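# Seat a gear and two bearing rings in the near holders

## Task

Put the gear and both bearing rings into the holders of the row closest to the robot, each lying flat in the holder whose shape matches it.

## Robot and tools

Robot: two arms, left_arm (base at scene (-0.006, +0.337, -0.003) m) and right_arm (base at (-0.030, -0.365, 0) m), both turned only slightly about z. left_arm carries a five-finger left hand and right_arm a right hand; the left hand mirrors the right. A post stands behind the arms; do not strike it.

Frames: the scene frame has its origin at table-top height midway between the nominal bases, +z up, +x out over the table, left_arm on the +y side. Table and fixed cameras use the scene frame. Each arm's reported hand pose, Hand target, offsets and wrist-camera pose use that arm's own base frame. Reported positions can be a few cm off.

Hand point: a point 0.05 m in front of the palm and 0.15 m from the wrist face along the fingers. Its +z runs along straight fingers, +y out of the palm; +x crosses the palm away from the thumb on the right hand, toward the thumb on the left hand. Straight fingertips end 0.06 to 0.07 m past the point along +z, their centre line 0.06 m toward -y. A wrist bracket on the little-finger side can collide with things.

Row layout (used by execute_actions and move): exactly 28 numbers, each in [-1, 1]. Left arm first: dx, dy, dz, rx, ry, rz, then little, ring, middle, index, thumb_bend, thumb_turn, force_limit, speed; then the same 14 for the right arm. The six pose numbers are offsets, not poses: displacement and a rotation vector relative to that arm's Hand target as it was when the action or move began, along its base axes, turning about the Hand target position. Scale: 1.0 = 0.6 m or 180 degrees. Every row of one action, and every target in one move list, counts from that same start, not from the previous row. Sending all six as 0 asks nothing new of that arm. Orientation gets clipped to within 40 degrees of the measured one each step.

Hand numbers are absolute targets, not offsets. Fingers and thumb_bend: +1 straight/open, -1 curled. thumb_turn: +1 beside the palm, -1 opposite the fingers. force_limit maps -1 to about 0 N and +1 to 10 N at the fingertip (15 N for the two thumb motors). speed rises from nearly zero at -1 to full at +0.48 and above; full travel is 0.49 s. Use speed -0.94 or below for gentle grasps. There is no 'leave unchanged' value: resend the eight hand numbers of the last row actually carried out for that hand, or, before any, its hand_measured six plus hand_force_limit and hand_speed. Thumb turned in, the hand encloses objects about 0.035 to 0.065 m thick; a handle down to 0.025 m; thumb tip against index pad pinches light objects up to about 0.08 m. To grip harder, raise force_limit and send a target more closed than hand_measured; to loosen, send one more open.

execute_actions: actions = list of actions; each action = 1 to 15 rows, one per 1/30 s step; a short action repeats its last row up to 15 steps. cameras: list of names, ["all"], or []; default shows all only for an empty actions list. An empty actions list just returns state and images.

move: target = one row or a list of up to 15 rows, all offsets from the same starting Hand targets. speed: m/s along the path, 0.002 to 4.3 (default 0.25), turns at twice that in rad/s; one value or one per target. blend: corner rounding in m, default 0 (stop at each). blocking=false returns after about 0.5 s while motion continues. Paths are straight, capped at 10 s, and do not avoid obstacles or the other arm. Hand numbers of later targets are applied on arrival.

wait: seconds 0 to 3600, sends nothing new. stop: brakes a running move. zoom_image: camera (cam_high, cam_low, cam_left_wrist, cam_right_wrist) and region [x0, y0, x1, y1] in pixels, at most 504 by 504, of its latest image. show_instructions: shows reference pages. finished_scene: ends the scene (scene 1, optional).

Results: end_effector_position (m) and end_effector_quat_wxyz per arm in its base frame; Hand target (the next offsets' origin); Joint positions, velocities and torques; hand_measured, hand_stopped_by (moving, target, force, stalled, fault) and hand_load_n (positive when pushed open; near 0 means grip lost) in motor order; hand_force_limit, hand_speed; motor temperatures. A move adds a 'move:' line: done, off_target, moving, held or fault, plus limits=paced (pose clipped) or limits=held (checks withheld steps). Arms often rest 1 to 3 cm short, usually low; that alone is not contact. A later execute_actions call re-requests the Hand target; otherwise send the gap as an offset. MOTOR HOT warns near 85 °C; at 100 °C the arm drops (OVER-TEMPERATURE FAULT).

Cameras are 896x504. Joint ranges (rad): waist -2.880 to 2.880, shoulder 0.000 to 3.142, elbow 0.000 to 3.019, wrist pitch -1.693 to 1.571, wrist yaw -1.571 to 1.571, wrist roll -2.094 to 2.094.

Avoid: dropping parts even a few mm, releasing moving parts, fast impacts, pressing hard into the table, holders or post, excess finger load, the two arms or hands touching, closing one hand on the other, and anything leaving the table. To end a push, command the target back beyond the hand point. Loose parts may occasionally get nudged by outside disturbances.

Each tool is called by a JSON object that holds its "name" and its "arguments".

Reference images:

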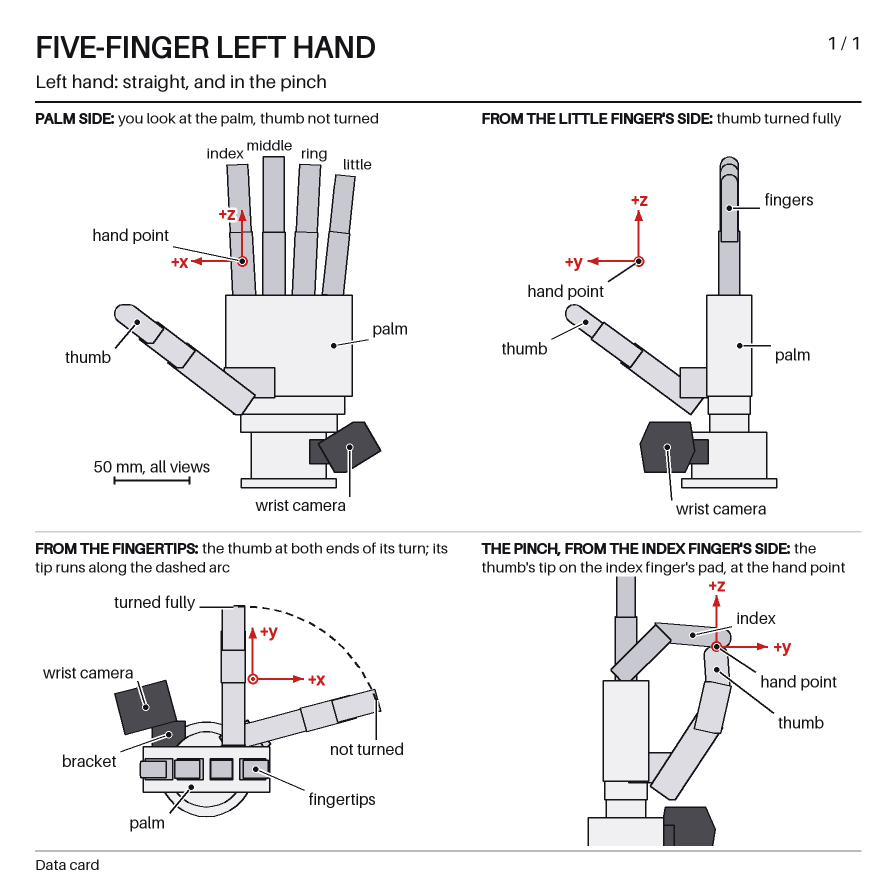

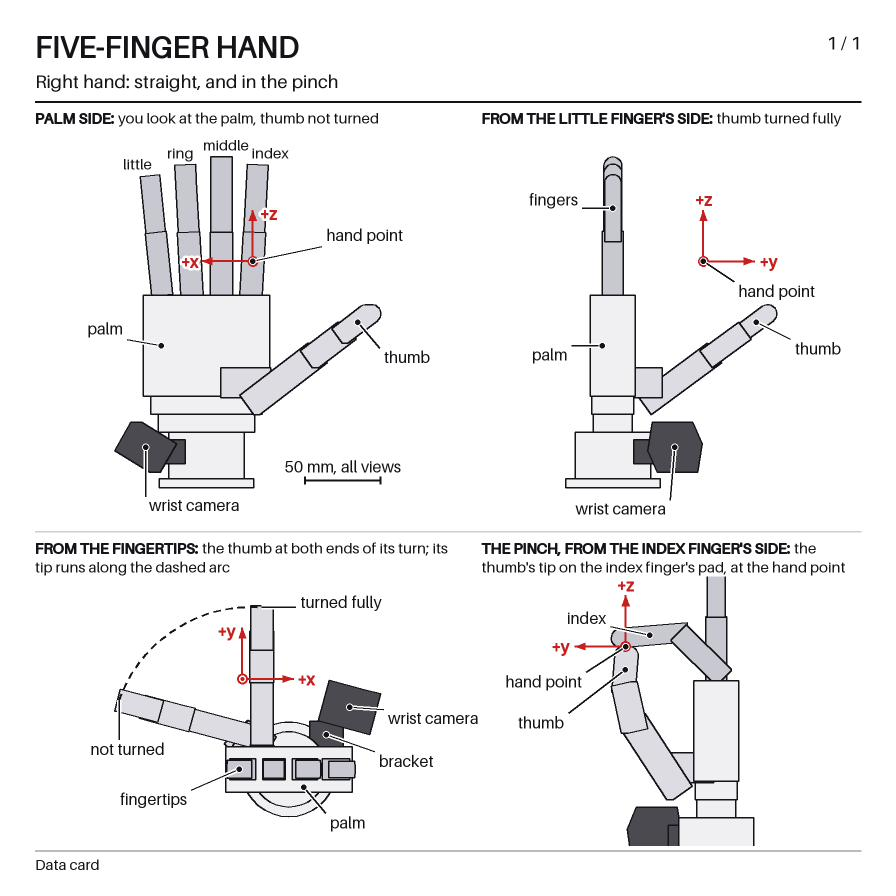

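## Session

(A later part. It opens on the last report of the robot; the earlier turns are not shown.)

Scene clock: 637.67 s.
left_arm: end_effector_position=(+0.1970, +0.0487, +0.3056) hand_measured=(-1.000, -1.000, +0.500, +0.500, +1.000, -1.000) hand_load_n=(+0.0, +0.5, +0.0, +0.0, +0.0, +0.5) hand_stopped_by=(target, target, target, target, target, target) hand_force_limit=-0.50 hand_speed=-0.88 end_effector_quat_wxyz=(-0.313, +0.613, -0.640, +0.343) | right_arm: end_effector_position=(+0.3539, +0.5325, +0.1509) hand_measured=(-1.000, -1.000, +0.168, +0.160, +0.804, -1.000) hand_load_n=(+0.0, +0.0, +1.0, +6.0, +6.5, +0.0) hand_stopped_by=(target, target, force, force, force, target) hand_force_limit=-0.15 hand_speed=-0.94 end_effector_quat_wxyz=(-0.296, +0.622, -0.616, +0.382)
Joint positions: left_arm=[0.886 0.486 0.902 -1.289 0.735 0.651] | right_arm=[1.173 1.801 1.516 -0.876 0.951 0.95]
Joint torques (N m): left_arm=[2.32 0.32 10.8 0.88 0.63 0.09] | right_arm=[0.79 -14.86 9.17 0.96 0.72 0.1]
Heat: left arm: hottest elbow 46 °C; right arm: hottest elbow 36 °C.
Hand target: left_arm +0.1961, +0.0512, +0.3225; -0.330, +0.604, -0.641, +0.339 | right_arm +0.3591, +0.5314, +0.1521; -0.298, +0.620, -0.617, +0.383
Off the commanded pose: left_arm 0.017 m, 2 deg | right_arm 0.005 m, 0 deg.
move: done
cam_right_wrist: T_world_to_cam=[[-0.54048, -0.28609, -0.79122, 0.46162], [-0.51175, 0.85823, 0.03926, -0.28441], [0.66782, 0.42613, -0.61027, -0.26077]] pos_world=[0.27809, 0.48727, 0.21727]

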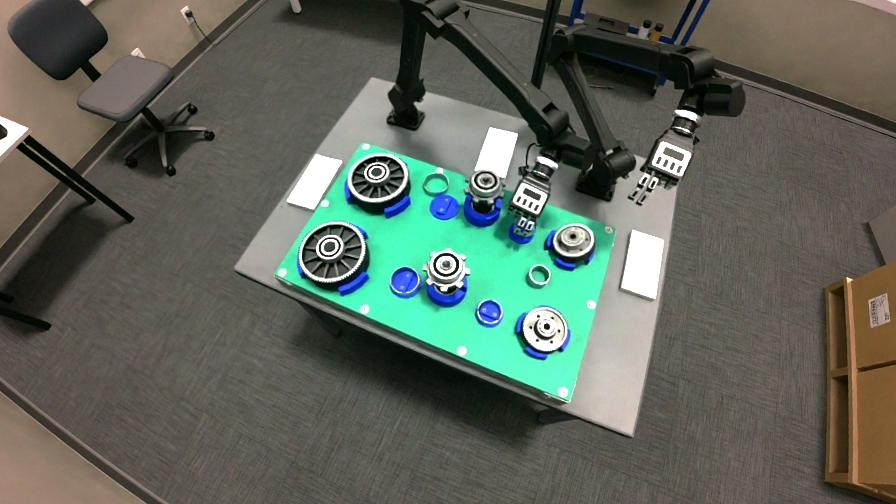

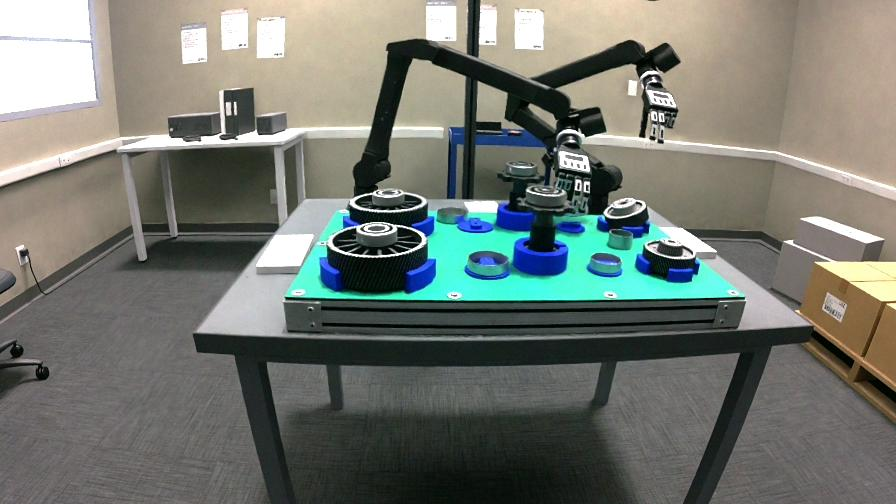

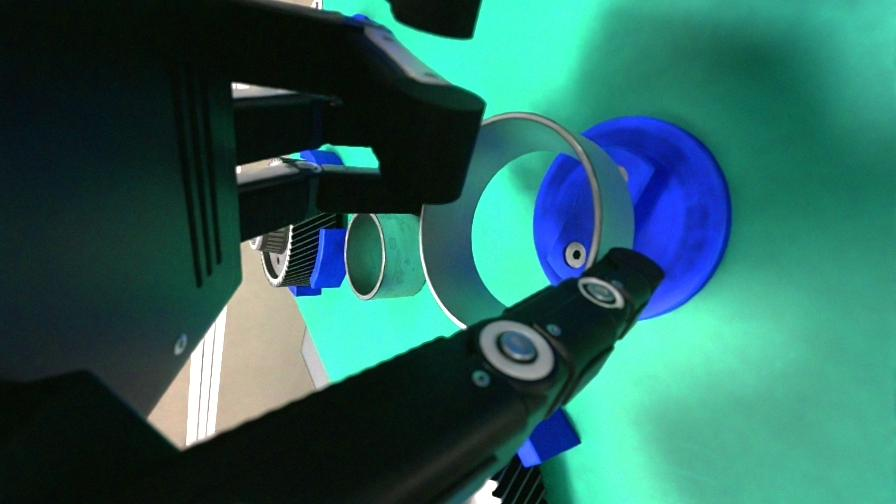

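{"name": "move", "arguments": {"target": [[0,0,0,0,0,0,-1,-1,0.5,0.5,1,-1,-0.5,-0.88,0.0033,-0.0025,-0.035,0.0012,0.0222,0,-1,-1,-0.05,-0.05,0.5,-1,-0.15,-0.94]], "speed": 0.05, "cameras": ["cam_high","cam_low","cam_right_wrist"]}}

{"name": "zoom_image", "arguments": {"camera": "cam_low", "region": [555, 185, 605, 235]}}

{"name": "zoom_image", "arguments": {"camera": "cam_high", "region": [490, 190, 560, 250]}}

{"name": "zoom_image", "arguments": {"camera": "cam_right_wrist", "region": [410, 100, 650, 340]}}

Scene clock: 649.80 s.
left_arm: end_effector_position=(+0.1970, +0.0487, +0.3056) hand_measured=(-1.000, -1.000, +0.500, +0.500, +1.000, -1.000) hand_load_n=(+0.0, +0.0, +0.0, +0.0, +0.0, +0.0) hand_stopped_by=(target, target, target, target, target, target) hand_force_limit=-0.50 hand_speed=-0.88 end_effector_quat_wxyz=(-0.313, +0.613, -0.640, +0.343) | right_arm: end_effector_position=(+0.3564, +0.5321, +0.1310) hand_measured=(-1.000, -1.000, +0.168, +0.160, +0.804, -1.000) hand_load_n=(+0.5, +0.0, +1.0, +6.0, +6.5, +0.0) hand_stopped_by=(target, target, force, force, force, target) hand_force_limit=-0.15 hand_speed=-0.94 end_effector_quat_wxyz=(-0.278, +0.635, -0.625, +0.359)
Joint positions: left_arm=[0.886 0.486 0.902 -1.289 0.735 0.651] | right_arm=[1.15 1.822 1.516 -0.876 0.883 0.949]
Joint torques (N m): left_arm=[2.32 0.56 10.78 0.95 0.6 0.05] | right_arm=[0.56 -14.86 9.09 0.44 0.7 0.17]
Motor temperatures (°C): left_arm=[26 29 46 26 22 23] | right_arm=[26 24 35 25 27 22]
Heat: left arm: hottest elbow 46 °C; right arm: hottest elbow 35 °C.
Hand target: left_arm +0.1961, +0.0512, +0.3225; -0.330, +0.604, -0.641, +0.339 | right_arm +0.3610, +0.5299, +0.1311; -0.278, +0.632, -0.627, +0.360
Off the commanded pose: left_arm 0.017 m, 2 deg | right_arm 0.005 m, 0 deg.
move: done
cam_right_wrist: T_world_to_cam=[[-0.5906, -0.28456, -0.75513, 0.4594], [-0.51179, 0.85557, 0.07787, -0.28566], [0.62391, 0.43246, -0.65094, -0.25683]] pos_world=[0.28536, 0.48619, 0.20197]

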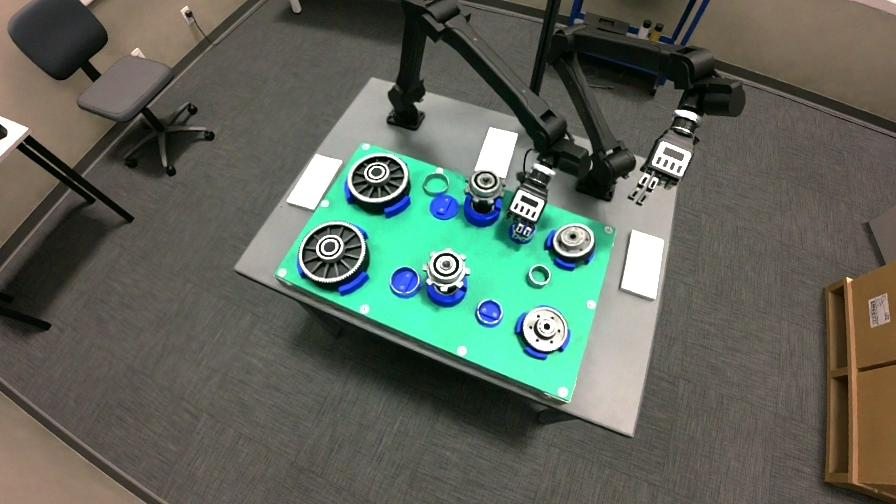

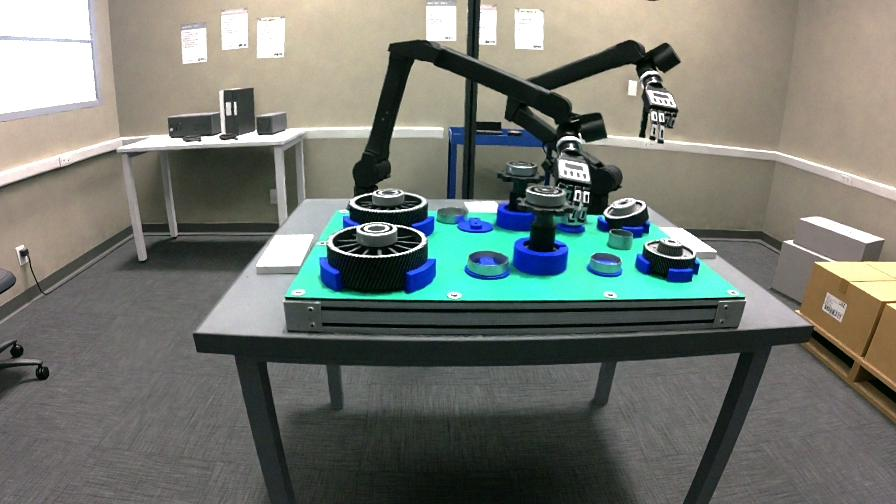

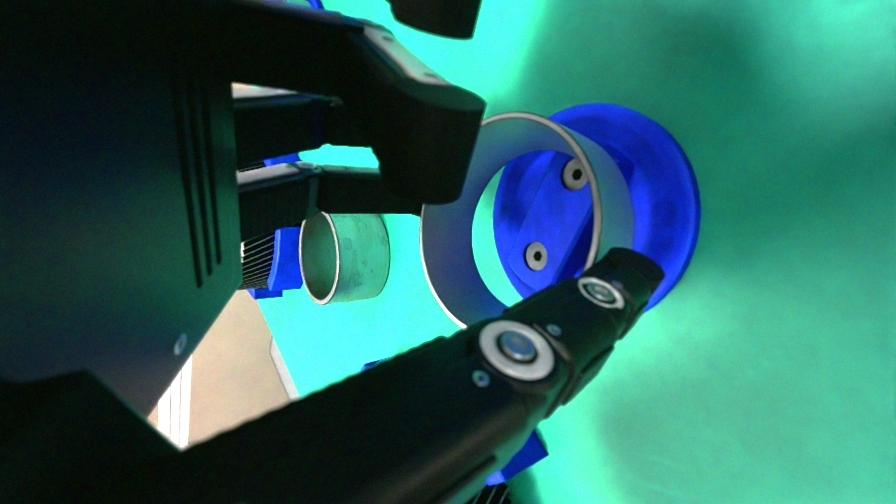

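Scaled by 10.080.

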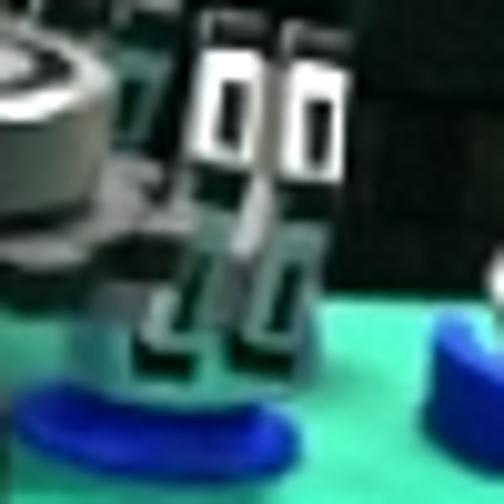

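Scaled by 7.200.

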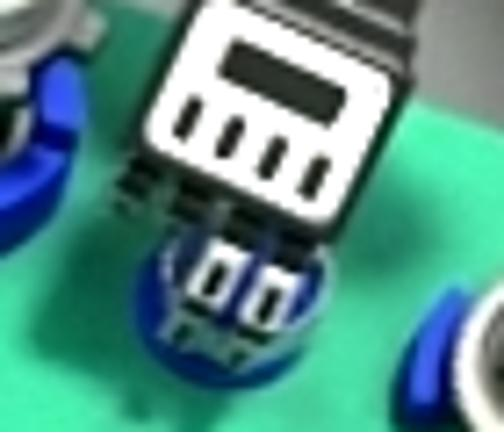

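Scaled by 2.100.

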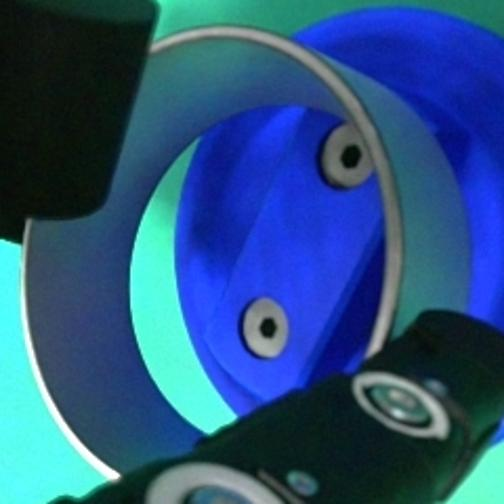

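{"name": "move", "arguments": {"target": [[0,0,0,0,0,0,-1,-1,0.5,0.5,1,-1,-0.5,-0.88,0.0,-0.0083,0.0,-0.0223,0.0012,0,-1,-1,-0.05,-0.05,0.5,-1,-0.15,-0.94]], "speed": 0.05, "cameras": ["cam_high","cam_low","cam_right_wrist"]}}

{"name": "zoom_image", "arguments": {"camera": "cam_low", "region": [555, 185, 605, 235]}}

{"name": "zoom_image", "arguments": {"camera": "cam_high", "region": [490, 190, 560, 250]}}

{"name": "zoom_image", "arguments": {"camera": "cam_right_wrist", "region": [410, 100, 650, 340]}}

Scene clock: 664.43 s.
left_arm: end_effector_position=(+0.1970, +0.0487, +0.3056) hand_measured=(-1.000, -1.000, +0.500, +0.500, +1.000, -1.000) hand_load_n=(+0.0, +0.0, +0.0, +0.0, +0.0, +0.0) hand_stopped_by=(target, target, target, target, target, target) hand_force_limit=-0.50 hand_speed=-0.88 end_effector_quat_wxyz=(-0.313, +0.613, -0.640, +0.343) | right_arm: end_effector_position=(+0.3537, +0.5166, +0.1211) hand_measured=(-1.000, -1.000, +0.168, +0.160, +0.804, -1.000) hand_load_n=(+0.0, +0.0, +1.0, +6.0, +6.5, +0.0) hand_stopped_by=(target, target, force, force, force, target) hand_force_limit=-0.15 hand_speed=-0.94 end_effector_quat_wxyz=(-0.249, +0.644, -0.615, +0.380)
Joint positions: left_arm=[0.886 0.486 0.902 -1.289 0.735 0.651] | right_arm=[1.15 1.835 1.516 -0.936 0.905 0.949]
Joint torques (N m): left_arm=[1.79 1.26 10.66 0.79 0.57 0.1] | right_arm=[0.79 -14.8 12.38 -0.06 0.9 0.02]
Heat: left arm: hottest elbow 46 °C; right arm: hottest elbow 35 °C.
Hand target: left_arm +0.1961, +0.0512, +0.3225; -0.330, +0.604, -0.641, +0.339 | right_arm +0.3610, +0.5249, +0.1311; -0.254, +0.642, -0.615, +0.380
Off the commanded pose: left_arm 0.017 m, 2 deg | right_arm 0.015 m, 1 deg.
move: off_target (right_arm)
cam_right_wrist: T_world_to_cam=[[-0.60104, -0.33582, -0.72524, 0.47254], [-0.50474, 0.86307, 0.01866, -0.27228], [0.61967, 0.37727, -0.68825, -0.22037]] pos_world=[0.28314, 0.47682, 0.19611]

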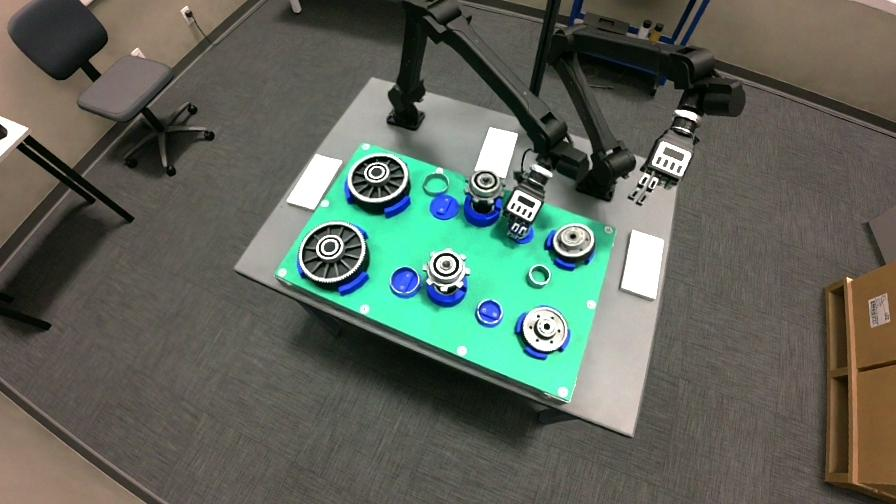

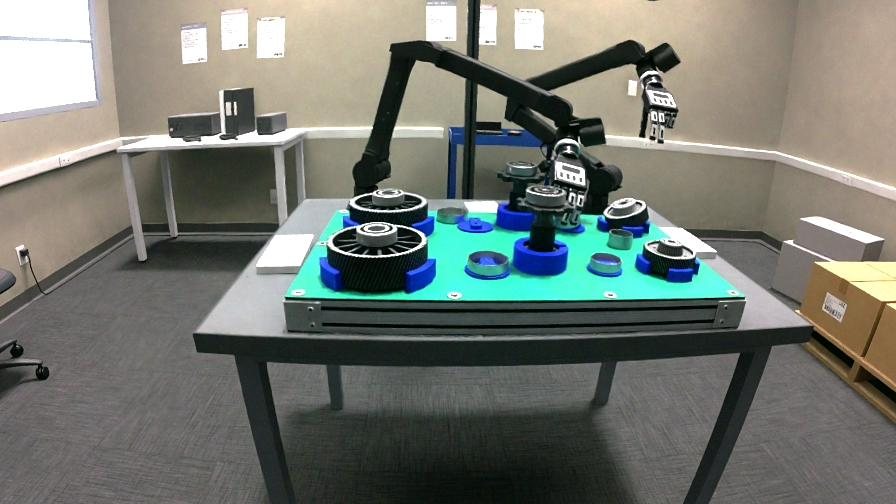

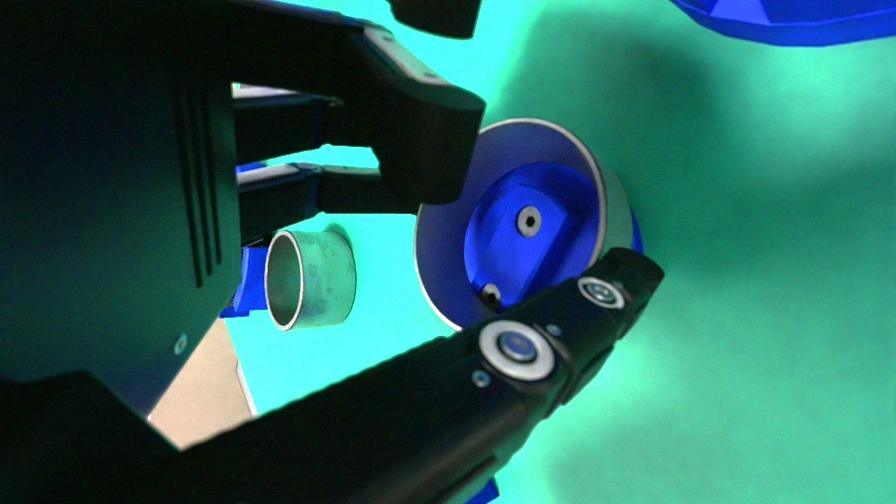

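Scaled by 10.080.

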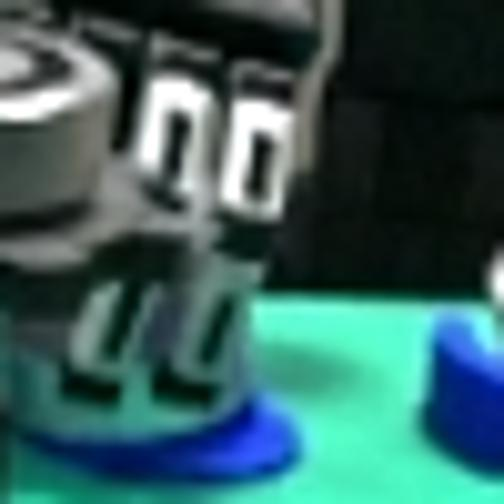

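Scaled by 7.200.

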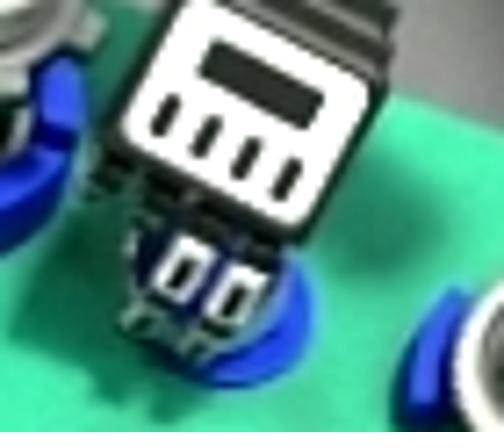

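Scaled by 2.100.

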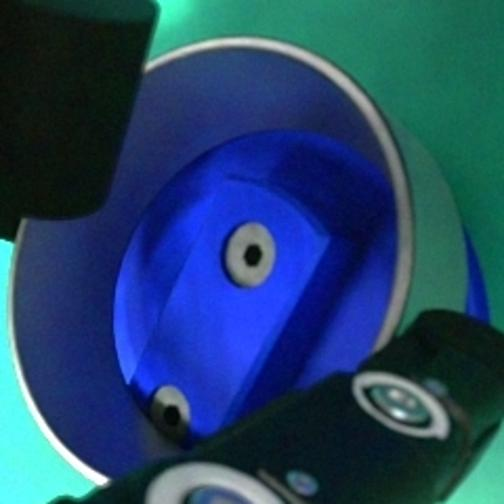

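{"name": "move", "arguments": {"target": [[0,0,0,0,0,0,-1,-1,0.5,0.5,1,-1,-0.5,-0.88,0,0,0.02,0.005,-0.0033,0,-1,-1,-0.05,-0.05,0.5,-1,-0.15,-0.94],[0,0,0,0,0,0,-1,-1,0.5,0.5,1,-1,-0.5,-0.88,0,0.0133,0.0225,0.0142,-0.0095,0,-1,-1,-0.05,-0.05,0.5,-1,-0.15,-0.94]], "speed": 0.05, "cameras": ["cam_high","cam_low","cam_right_wrist"]}}

{"name": "zoom_image", "arguments": {"camera": "cam_low", "region": [555, 185, 605, 235]}}

{"name": "zoom_image", "arguments": {"camera": "cam_high", "region": [490, 190, 560, 250]}}

{"name": "zoom_image", "arguments": {"camera": "cam_right_wrist", "region": [410, 100, 650, 340]}}

Scene clock: 671.03 s.
left_arm: end_effector_position=(+0.1970, +0.0487, +0.3056) hand_measured=(-1.000, -1.000, +0.500, +0.500, +1.000, -1.000) hand_load_n=(+0.0, +0.0, +0.0, +0.0, +0.0, +0.5) hand_stopped_by=(target, target, target, target, target, target) hand_force_limit=-0.50 hand_speed=-0.88 end_effector_quat_wxyz=(-0.313, +0.613, -0.640, +0.343) | right_arm: end_effector_position=(+0.3556, +0.5177, +0.1224) hand_measured=(-1.000, -1.000, +0.168, +0.160, +0.804, -1.000) hand_load_n=(+0.0, +0.0, +1.0, +6.0, +6.5, +0.5) hand_stopped_by=(target, target, force, force, force, target) hand_force_limit=-0.15 hand_speed=-0.94 end_effector_quat_wxyz=(-0.253, +0.641, -0.616, +0.382)
Joint positions: left_arm=[0.886 0.486 0.902 -1.289 0.735 0.651] | right_arm=[1.15 1.835 1.516 -0.928 0.912 0.949]
Joint torques (N m): left_arm=[1.79 0.91 10.81 0.76 0.58 0.11] | right_arm=[1.55 -15.74 12.14 0.73 0.95 0.13]
Heat: left arm: hottest elbow 46 °C; right arm: hottest elbow 35 °C.
Hand target: left_arm +0.1961, +0.0512, +0.3225; -0.330, +0.604, -0.641, +0.339 | right_arm +0.3610, +0.5329, +0.1446; -0.278, +0.631, -0.619, +0.376
Off the commanded pose: left_arm 0.017 m, 2 deg | right_arm 0.027 m, 3 deg.
move: off_target (right_arm)
cam_right_wrist: T_world_to_cam=[[-0.59454, -0.33097, -0.73279, 0.47105], [-0.50283, 0.86421, 0.01763, -0.27335], [0.62745, 0.37895, -0.68023, -0.22561]] pos_world=[0.28416, 0.47763, 0.19653]

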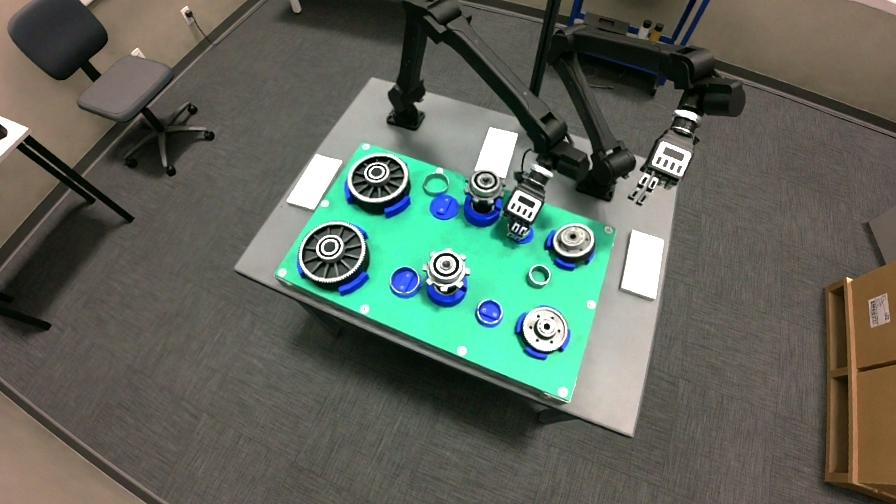

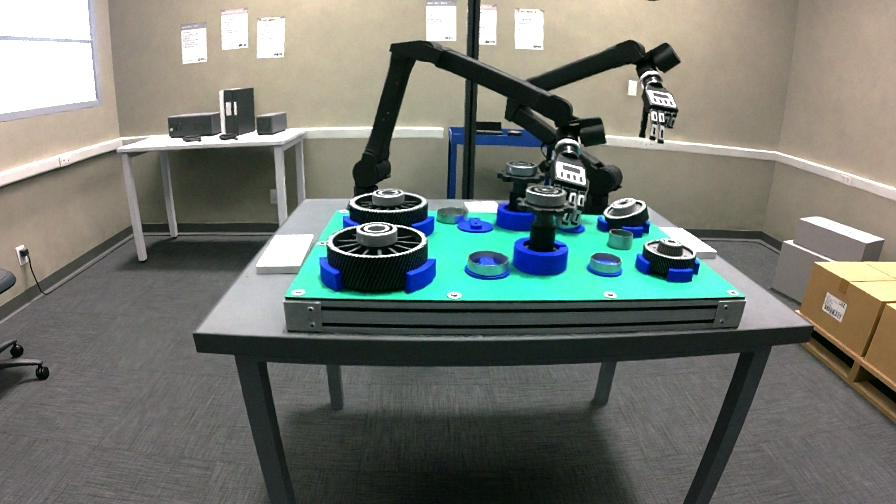

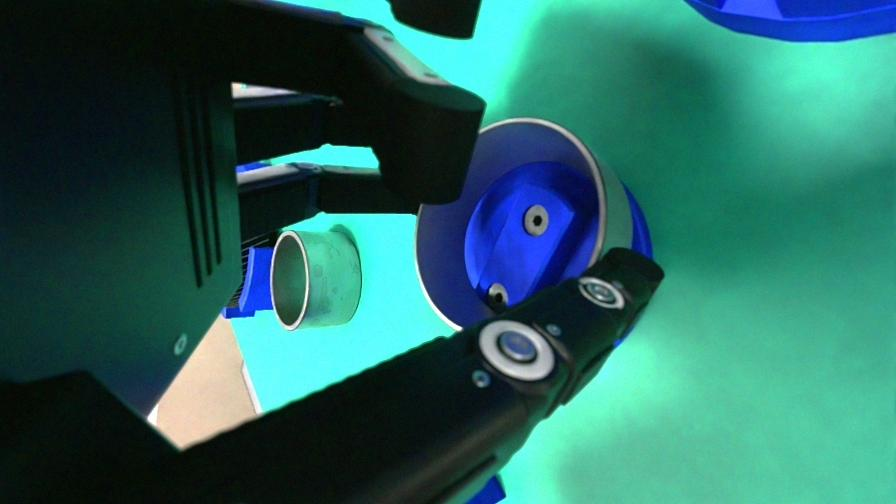

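Scaled by 10.080.

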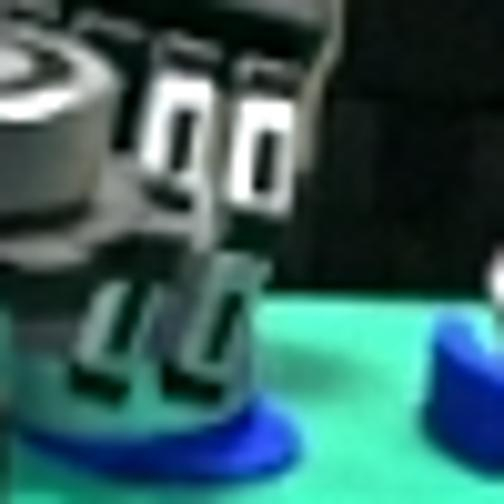

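Scaled by 7.200.

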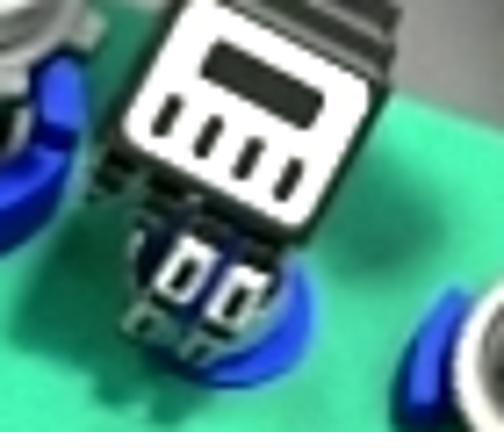

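Scaled by 2.100.

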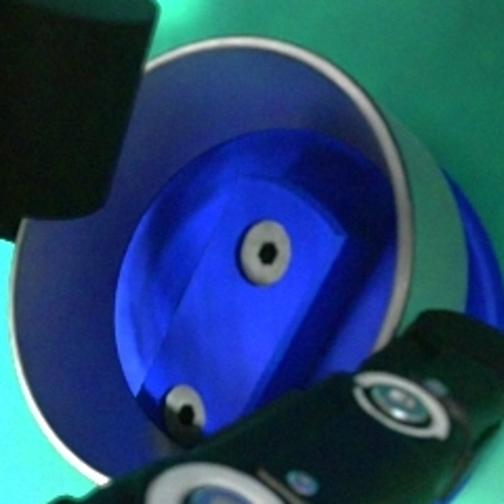

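{"name": "move", "arguments": {"target": [[0,0,0,0,0,0,-1,-1,0.5,0.5,1,-1,-0.5,-0.88,0,0,0.12,0,0,0,-1,-1,-0.05,-0.05,0.5,-1,-0.15,-0.94],[0,0,0,0,0,0,-1,-1,0.5,0.5,1,-1,-0.5,-0.88,0,-0.0115,-0.0077,-0.0142,0.0095,0,-1,-1,-0.05,-0.05,0.5,-1,-0.15,-0.94]], "speed": 0.08, "cameras": ["cam_high","cam_low","cam_right_wrist"]}}

{"name": "zoom_image", "arguments": {"camera": "cam_low", "region": [555, 185, 605, 235]}}

{"name": "zoom_image", "arguments": {"camera": "cam_high", "region": [490, 190, 560, 250]}}

{"name": "zoom_image", "arguments": {"camera": "cam_right_wrist", "region": [410, 100, 650, 340]}}

Scene clock: 677.63 s.
left_arm: end_effector_position=(+0.1970, +0.0487, +0.3056) hand_measured=(-1.000, -1.000, +0.500, +0.500, +1.000, -1.000) hand_load_n=(+0.0, +0.0, +0.0, +0.0, +0.0, +0.0) hand_stopped_by=(target, target, target, target, target, target) hand_force_limit=-0.50 hand_speed=-0.88 end_effector_quat_wxyz=(-0.313, +0.613, -0.640, +0.343) | right_arm: end_effector_position=(+0.3577, +0.5246, +0.1334) hand_measured=(-1.000, -1.000, +0.168, +0.160, +0.804, -1.000) hand_load_n=(+0.0, +0.0, +1.0, +6.0, +6.5, +0.0) hand_stopped_by=(target, target, force, force, force, target) hand_force_limit=-0.15 hand_speed=-0.94 end_effector_quat_wxyz=(-0.247, +0.645, -0.614, +0.382)
Joint positions: left_arm=[0.886 0.486 0.902 -1.289 0.735 0.651] | right_arm=[1.15 1.851 1.574 -0.983 0.907 0.949]
Joint torques (N m): left_arm=[1.73 1.03 10.82 1.16 0.65 0.04] | right_arm=[0.85 -16.21 9.21 0.81 0.81 0.05]
Heat: left arm: hottest elbow 46 °C; right arm: hottest elbow 35 °C.
Hand target: left_arm +0.1961, +0.0512, +0.3225; -0.330, +0.604, -0.641, +0.339 | right_arm +0.3610, +0.5260, +0.1398; -0.254, +0.642, -0.615, +0.380
Off the commanded pose: left_arm 0.017 m, 2 deg | right_arm 0.007 m, 1 deg.
move: done
cam_right_wrist: T_world_to_cam=[[-0.60145, -0.33953, -0.72317, 0.48838], [-0.50411, 0.86353, 0.01383, -0.27713], [0.61978, 0.37288, -0.69054, -0.21477]] pos_world=[0.28714, 0.48521, 0.20871]

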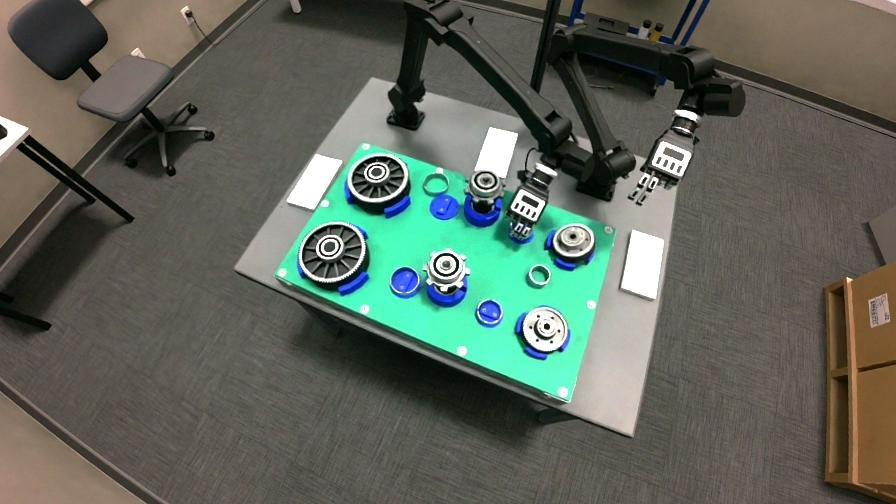

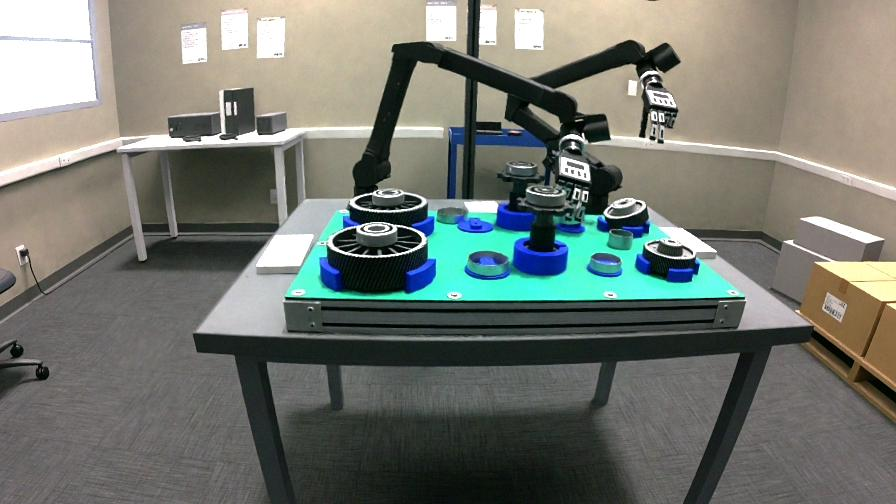

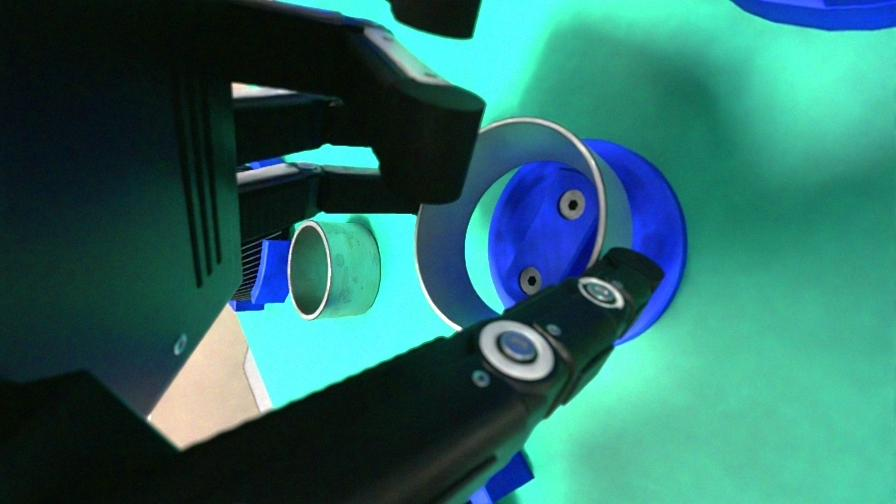

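Scaled by 10.080.

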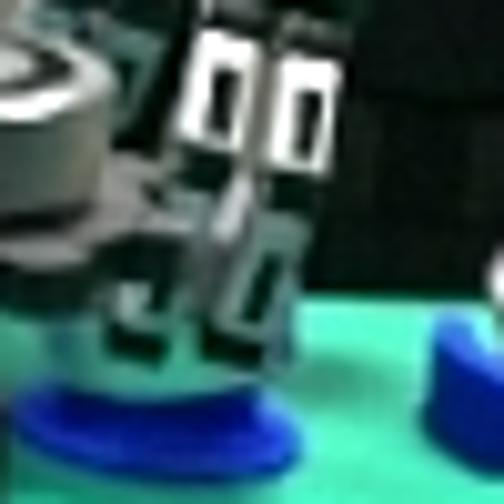

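Scaled by 7.200.

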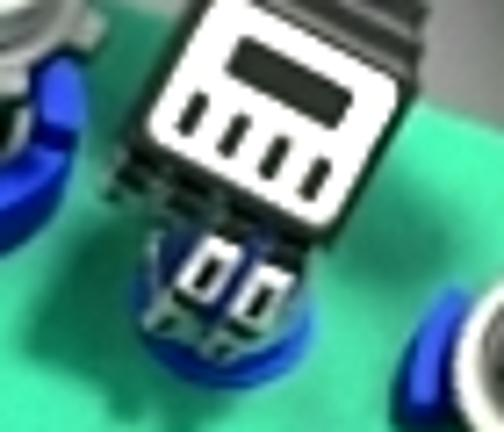

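Scaled by 2.100.

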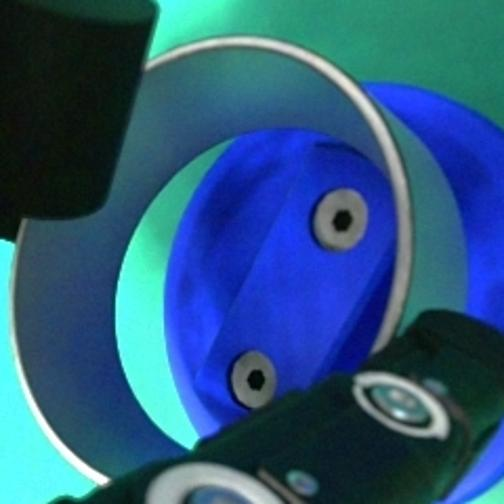

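{"name": "move", "arguments": {"target": [[0,0,0,0,0,0,-1,-1,0.5,0.5,1,-1,-0.5,-0.88,0,0,0.1,-0.067,0.0255,0,-1,-1,-0.05,-0.05,0.5,-1,-0.15,-0.94],[0,0,0,0,0,0,-1,-1,0.5,0.5,1,-1,-0.5,-0.88,-0.0023,0.0028,0,-0.067,0.0255,0,-1,-1,-0.05,-0.05,0.5,-1,-0.15,-0.94]], "speed": 0.08, "cameras": ["cam_high","cam_low","cam_right_wrist"]}}

{"name": "zoom_image", "arguments": {"camera": "cam_low", "region": [555, 185, 605, 235]}}

{"name": "zoom_image", "arguments": {"camera": "cam_high", "region": [490, 190, 560, 250]}}

{"name": "zoom_image", "arguments": {"camera": "cam_right_wrist", "region": [410, 100, 650, 340]}}

Scene clock: 698.27 s.
left_arm: end_effector_position=(+0.1970, +0.0487, +0.3056) hand_measured=(-1.000, -1.000, +0.500, +0.500, +1.000, -1.000) hand_load_n=(+0.0, +0.0, +0.0, +0.0, +0.0, -0.5) hand_stopped_by=(target, target, target, target, target, target) hand_force_limit=-0.50 hand_speed=-0.88 end_effector_quat_wxyz=(-0.313, +0.613, -0.640, +0.343) | right_arm: end_effector_position=(+0.3594, +0.5248, +0.1352) hand_measured=(-1.000, -1.000, +0.168, +0.160, +0.804, -1.000) hand_load_n=(+0.5, +0.0, +1.0, +6.5, +6.5, +0.5) hand_stopped_by=(target, target, force, force, force, target) hand_force_limit=-0.15 hand_speed=-0.94 end_effector_quat_wxyz=(-0.153, +0.682, -0.581, +0.416)
Joint positions: left_arm=[0.886 0.486 0.902 -1.289 0.735 0.651] | right_arm=[1.15 1.992 1.814 -1.305 0.916 0.947]
Joint torques (N m): left_arm=[1.38 0.79 10.66 0.84 0.59 0.09] | right_arm=[1.26 -17.44 9.14 0.5 1.04 0.11]
Heat: left arm: hottest elbow 47 °C; right arm: hottest elbow 35 °C.
Hand target: left_arm +0.1961, +0.0512, +0.3225; -0.330, +0.604, -0.641, +0.339 | right_arm +0.3596, +0.5277, +0.1399; -0.161, +0.680, -0.581, +0.417
Off the commanded pose: left_arm 0.017 m, 2 deg | right_arm 0.005 m, 1 deg.
move: done
cam_right_wrist: T_world_to_cam=[[-0.6566, -0.47626, -0.58485, 0.56369], [-0.50825, 0.85231, -0.12345, -0.25058], [0.55727, 0.2162, -0.80169, -0.09492]] pos_world=[0.29566, 0.50256, 0.22265]

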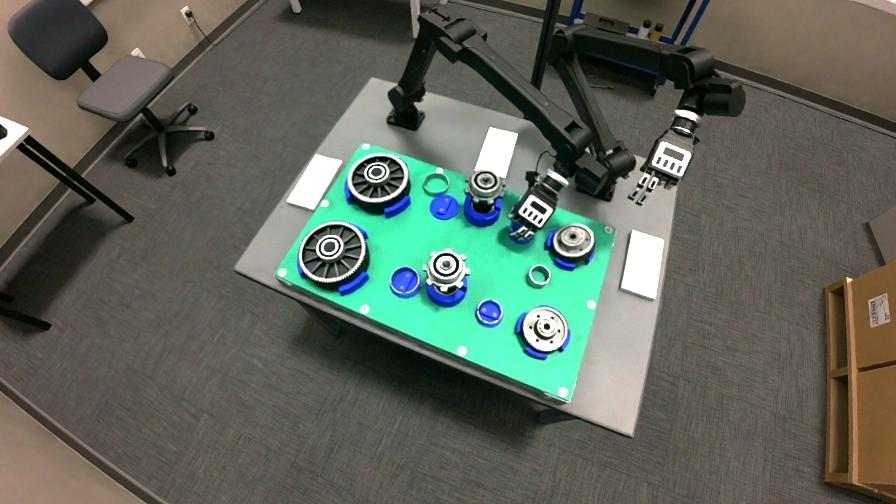

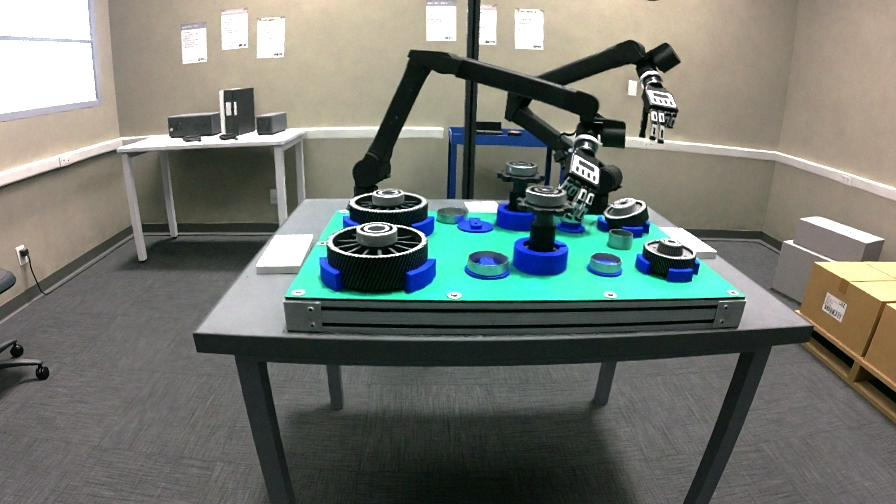

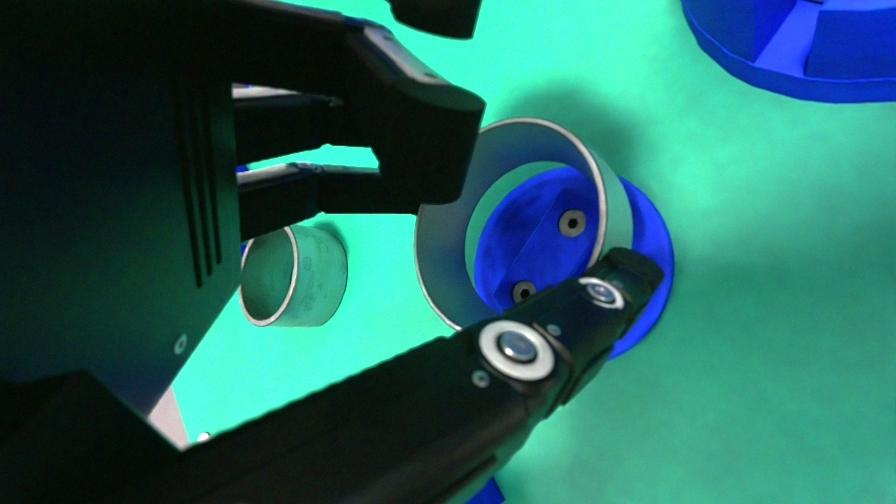

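Scaled by 10.080.

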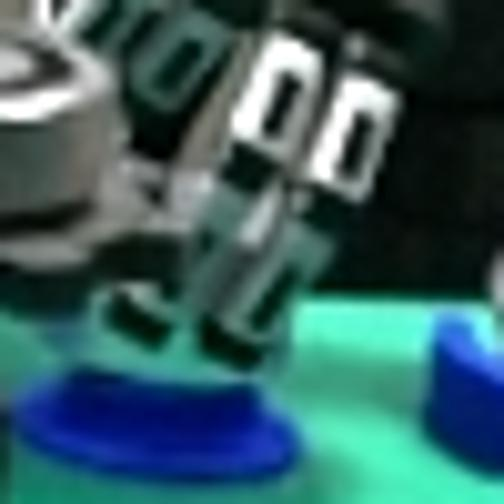

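Scaled by 7.200.

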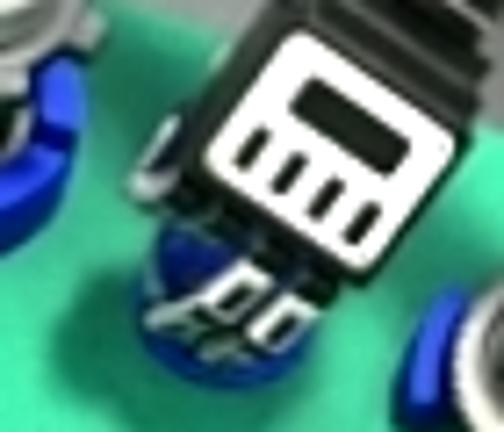

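Scaled by 2.100.

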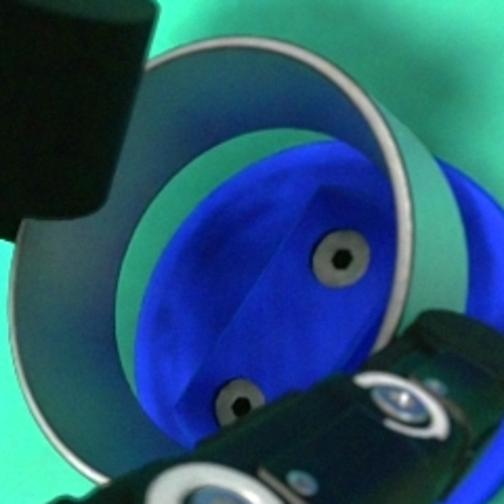

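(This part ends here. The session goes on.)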